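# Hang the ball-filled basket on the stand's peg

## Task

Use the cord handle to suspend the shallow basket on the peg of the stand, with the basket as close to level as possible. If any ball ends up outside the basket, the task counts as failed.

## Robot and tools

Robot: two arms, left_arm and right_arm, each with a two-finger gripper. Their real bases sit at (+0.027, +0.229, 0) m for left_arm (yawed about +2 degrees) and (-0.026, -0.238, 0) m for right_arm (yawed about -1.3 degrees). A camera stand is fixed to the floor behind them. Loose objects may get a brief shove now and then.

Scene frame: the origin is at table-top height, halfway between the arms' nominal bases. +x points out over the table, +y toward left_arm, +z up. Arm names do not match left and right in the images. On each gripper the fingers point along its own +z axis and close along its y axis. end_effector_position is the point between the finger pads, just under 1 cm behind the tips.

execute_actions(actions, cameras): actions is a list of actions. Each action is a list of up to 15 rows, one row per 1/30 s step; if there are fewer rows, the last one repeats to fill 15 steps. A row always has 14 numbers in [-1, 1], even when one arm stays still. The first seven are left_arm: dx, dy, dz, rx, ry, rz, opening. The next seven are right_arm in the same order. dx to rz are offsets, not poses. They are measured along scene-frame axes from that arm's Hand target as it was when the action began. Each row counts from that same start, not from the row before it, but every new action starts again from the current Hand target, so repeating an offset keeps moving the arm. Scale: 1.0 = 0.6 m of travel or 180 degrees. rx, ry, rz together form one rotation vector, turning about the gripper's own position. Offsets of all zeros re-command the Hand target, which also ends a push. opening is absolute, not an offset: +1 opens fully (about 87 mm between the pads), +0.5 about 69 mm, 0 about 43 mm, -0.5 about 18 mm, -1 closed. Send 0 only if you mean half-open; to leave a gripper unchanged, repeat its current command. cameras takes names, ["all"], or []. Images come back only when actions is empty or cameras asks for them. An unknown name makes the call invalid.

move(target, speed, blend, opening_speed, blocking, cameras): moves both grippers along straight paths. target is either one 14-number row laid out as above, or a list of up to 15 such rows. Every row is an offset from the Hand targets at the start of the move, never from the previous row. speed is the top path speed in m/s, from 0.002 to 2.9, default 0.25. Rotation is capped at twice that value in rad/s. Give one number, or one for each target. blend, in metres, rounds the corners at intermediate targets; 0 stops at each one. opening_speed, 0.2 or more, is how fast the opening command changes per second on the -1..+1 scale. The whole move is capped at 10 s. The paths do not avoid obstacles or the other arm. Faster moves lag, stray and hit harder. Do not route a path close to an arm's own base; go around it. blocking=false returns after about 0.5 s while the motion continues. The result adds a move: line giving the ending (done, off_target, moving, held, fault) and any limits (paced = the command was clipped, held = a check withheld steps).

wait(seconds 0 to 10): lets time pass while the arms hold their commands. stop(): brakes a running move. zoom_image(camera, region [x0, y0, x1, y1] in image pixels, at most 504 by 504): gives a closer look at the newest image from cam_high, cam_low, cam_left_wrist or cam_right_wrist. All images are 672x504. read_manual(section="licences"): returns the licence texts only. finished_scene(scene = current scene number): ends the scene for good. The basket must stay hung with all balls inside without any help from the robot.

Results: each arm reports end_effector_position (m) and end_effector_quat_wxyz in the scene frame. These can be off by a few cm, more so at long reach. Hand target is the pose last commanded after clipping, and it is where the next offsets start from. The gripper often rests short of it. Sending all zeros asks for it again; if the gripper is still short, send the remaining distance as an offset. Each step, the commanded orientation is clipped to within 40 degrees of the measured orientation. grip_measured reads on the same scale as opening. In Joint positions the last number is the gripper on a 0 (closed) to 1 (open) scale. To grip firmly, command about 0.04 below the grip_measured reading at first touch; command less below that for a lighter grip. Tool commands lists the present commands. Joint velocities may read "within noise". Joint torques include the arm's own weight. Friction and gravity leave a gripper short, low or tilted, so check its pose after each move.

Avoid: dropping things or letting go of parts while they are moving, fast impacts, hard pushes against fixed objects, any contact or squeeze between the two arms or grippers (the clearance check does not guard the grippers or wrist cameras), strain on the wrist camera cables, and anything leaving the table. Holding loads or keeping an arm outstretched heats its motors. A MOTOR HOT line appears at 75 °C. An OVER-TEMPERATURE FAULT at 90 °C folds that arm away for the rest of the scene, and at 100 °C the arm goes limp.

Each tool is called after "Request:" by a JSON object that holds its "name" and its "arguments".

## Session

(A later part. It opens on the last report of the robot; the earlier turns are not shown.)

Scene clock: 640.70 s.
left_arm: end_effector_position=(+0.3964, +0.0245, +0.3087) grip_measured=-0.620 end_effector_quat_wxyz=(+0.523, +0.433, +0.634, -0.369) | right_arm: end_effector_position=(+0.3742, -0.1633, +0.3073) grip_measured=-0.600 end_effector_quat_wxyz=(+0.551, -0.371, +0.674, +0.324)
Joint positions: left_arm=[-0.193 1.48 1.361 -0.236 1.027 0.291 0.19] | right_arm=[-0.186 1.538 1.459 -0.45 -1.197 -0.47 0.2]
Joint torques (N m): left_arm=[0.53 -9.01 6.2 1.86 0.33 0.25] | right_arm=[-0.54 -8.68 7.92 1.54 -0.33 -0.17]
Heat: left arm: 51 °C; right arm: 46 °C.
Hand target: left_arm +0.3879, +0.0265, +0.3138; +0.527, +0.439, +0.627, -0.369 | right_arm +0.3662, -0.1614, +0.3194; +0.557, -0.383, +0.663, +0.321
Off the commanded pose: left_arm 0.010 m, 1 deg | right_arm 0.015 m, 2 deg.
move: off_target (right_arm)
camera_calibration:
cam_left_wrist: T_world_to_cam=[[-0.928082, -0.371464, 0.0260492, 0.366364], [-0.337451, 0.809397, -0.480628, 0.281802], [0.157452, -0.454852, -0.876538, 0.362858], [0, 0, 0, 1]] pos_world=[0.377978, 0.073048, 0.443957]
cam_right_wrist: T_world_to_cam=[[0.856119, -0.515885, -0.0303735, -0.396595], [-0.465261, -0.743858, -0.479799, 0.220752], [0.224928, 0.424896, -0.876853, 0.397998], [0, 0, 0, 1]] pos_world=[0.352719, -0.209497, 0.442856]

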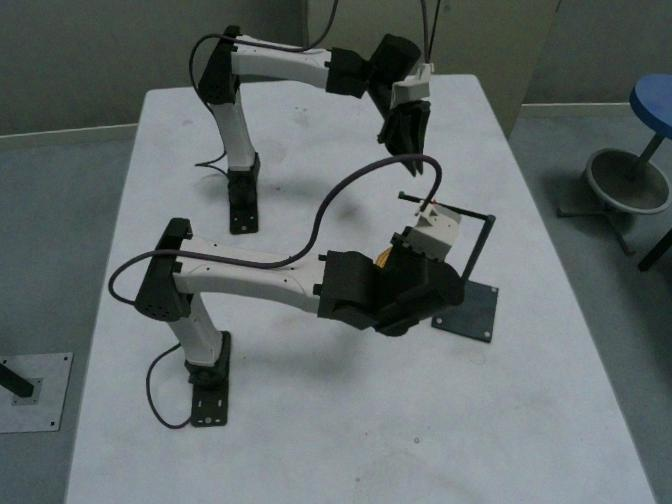

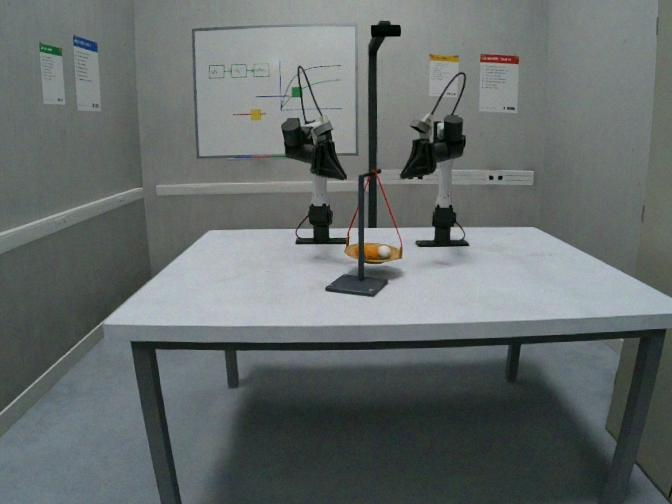

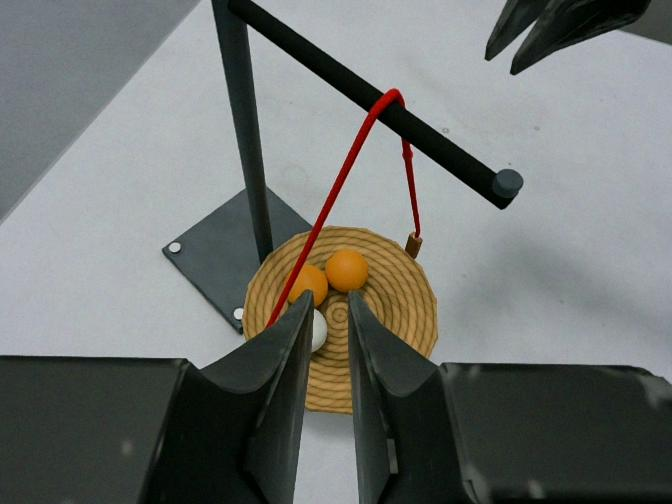

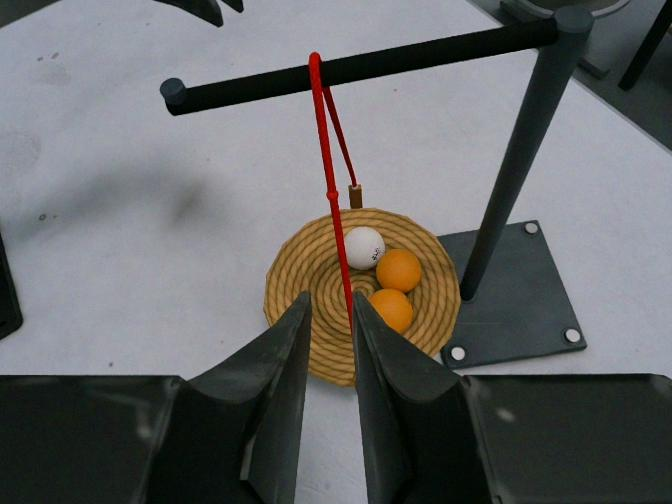

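Request:
{"name": "move", "arguments": {"target": [-0.2,0.25,0.0,0,0,0,-0.62, -0.2,-0.2,0.0,0,0,0,-0.6], "cameras": ["all"], "speed": 0.2}}

Request:
{"name": "zoom_image", "arguments": {"camera": "cam_low", "region": [340, 160, 420, 280]}}

Request:
{"name": "zoom_image", "arguments": {"camera": "cam_high", "region": [360, 170, 510, 350]}}

Scene clock: 664.37 s.
left_arm: end_effector_position=(+0.2666, +0.1753, +0.3113) grip_measured=-0.620 end_effector_quat_wxyz=(+0.559, +0.384, +0.667, -0.308) | right_arm: end_effector_position=(+0.2470, -0.2823, +0.3175) grip_measured=-0.600 end_effector_quat_wxyz=(+0.603, -0.301, +0.708, +0.211)
Joint positions: left_arm=[0.479 1.221 1.371 -1.547 1.382 1.413 0.19] | right_arm=[-0.775 1.362 1.493 -1.518 -1.383 -1.448 0.2]
Joint torques (N m): left_arm=[-0.32 -1.29 7.73 0.55 0.51 0.28] | right_arm=[-0.02 -2.58 8.12 0.14 -0.41 -0.16]
Heat: left arm: 50 °C; right arm: 47 °C.
Hand target: left_arm +0.2679, +0.1765, +0.3139; +0.527, +0.440, +0.627, -0.369 | right_arm +0.2463, -0.2814, +0.3194; +0.557, -0.383, +0.663, +0.321
Off the commanded pose: left_arm 0.003 m, 11 deg | right_arm 0.002 m, 17 deg.
joint sent to its limit (left arm) — joint 4 (wrist pitch), lower limit. The joint targets are off in orientation, not in position.
joint sent to its limit (right arm) — joint 4 (wrist pitch), lower limit. The joint targets are off in orientation, not in position.
move: off_target (left_arm, right_arm)
camera_calibration:
cam_left_wrist: T_world_to_cam=[[-0.845325, -0.534196, -0.00773356, 0.318845], [-0.466393, 0.744937, -0.477018, 0.161768], [0.260582, -0.399629, -0.878859, 0.417591], [0, 0, 0, 1]] pos_world=[0.236158, 0.2167, 0.446636]
cam_right_wrist: T_world_to_cam=[[0.679861, -0.730854, 0.0603415, -0.394782], [-0.622179, -0.618404, -0.480074, 0.15217], [0.388179, 0.28884, -0.87515, 0.406827], [0, 0, 0, 1]] pos_world=[0.205152, -0.311933, 0.452909]

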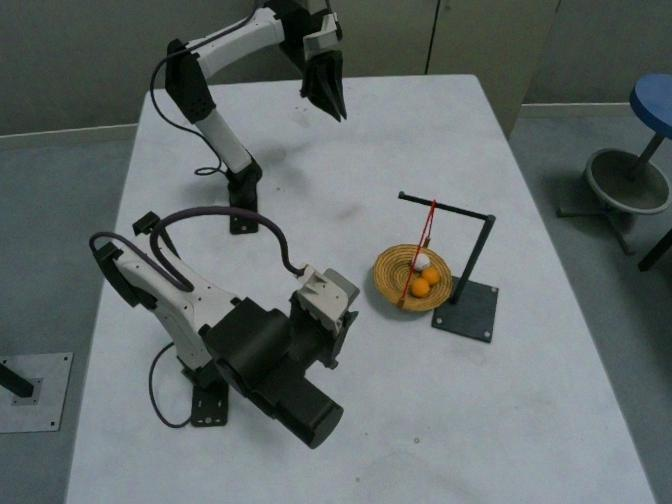

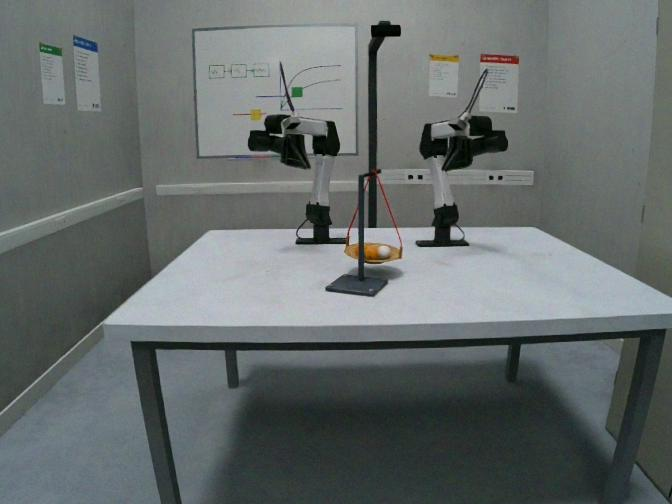

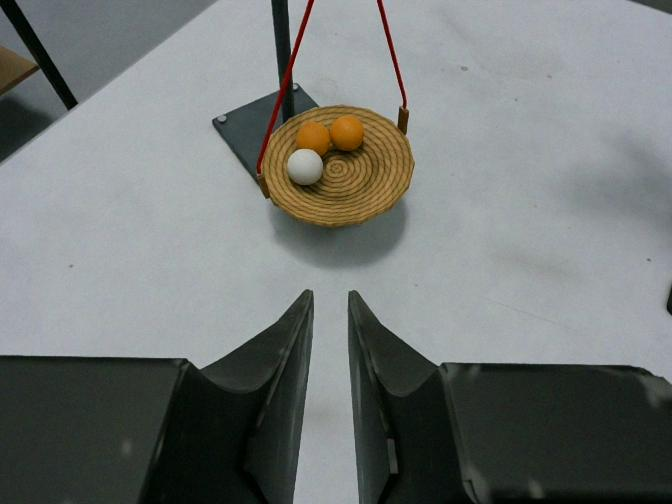

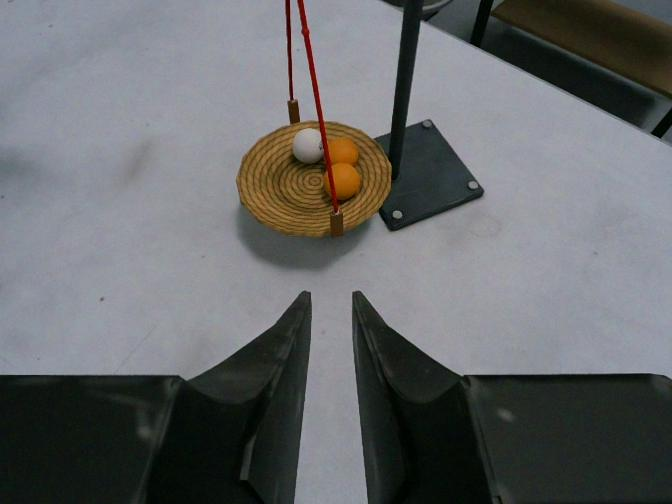

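Scaled by 4.200 from the camera's 672x504 image, which has a finer 960x720 frame.

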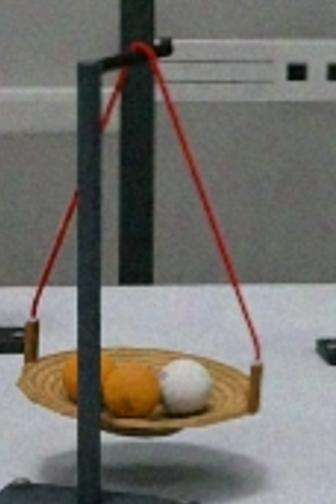

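Scaled by 2.800 from the camera's 672x504 image, which has a finer 960x720 frame.

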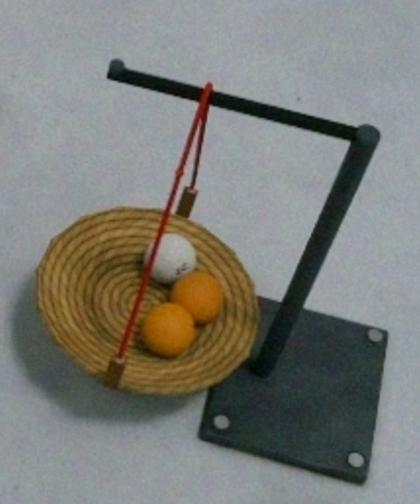

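Request:
{"name": "finished_scene", "arguments": {"scene": 1}}

The scene is finished.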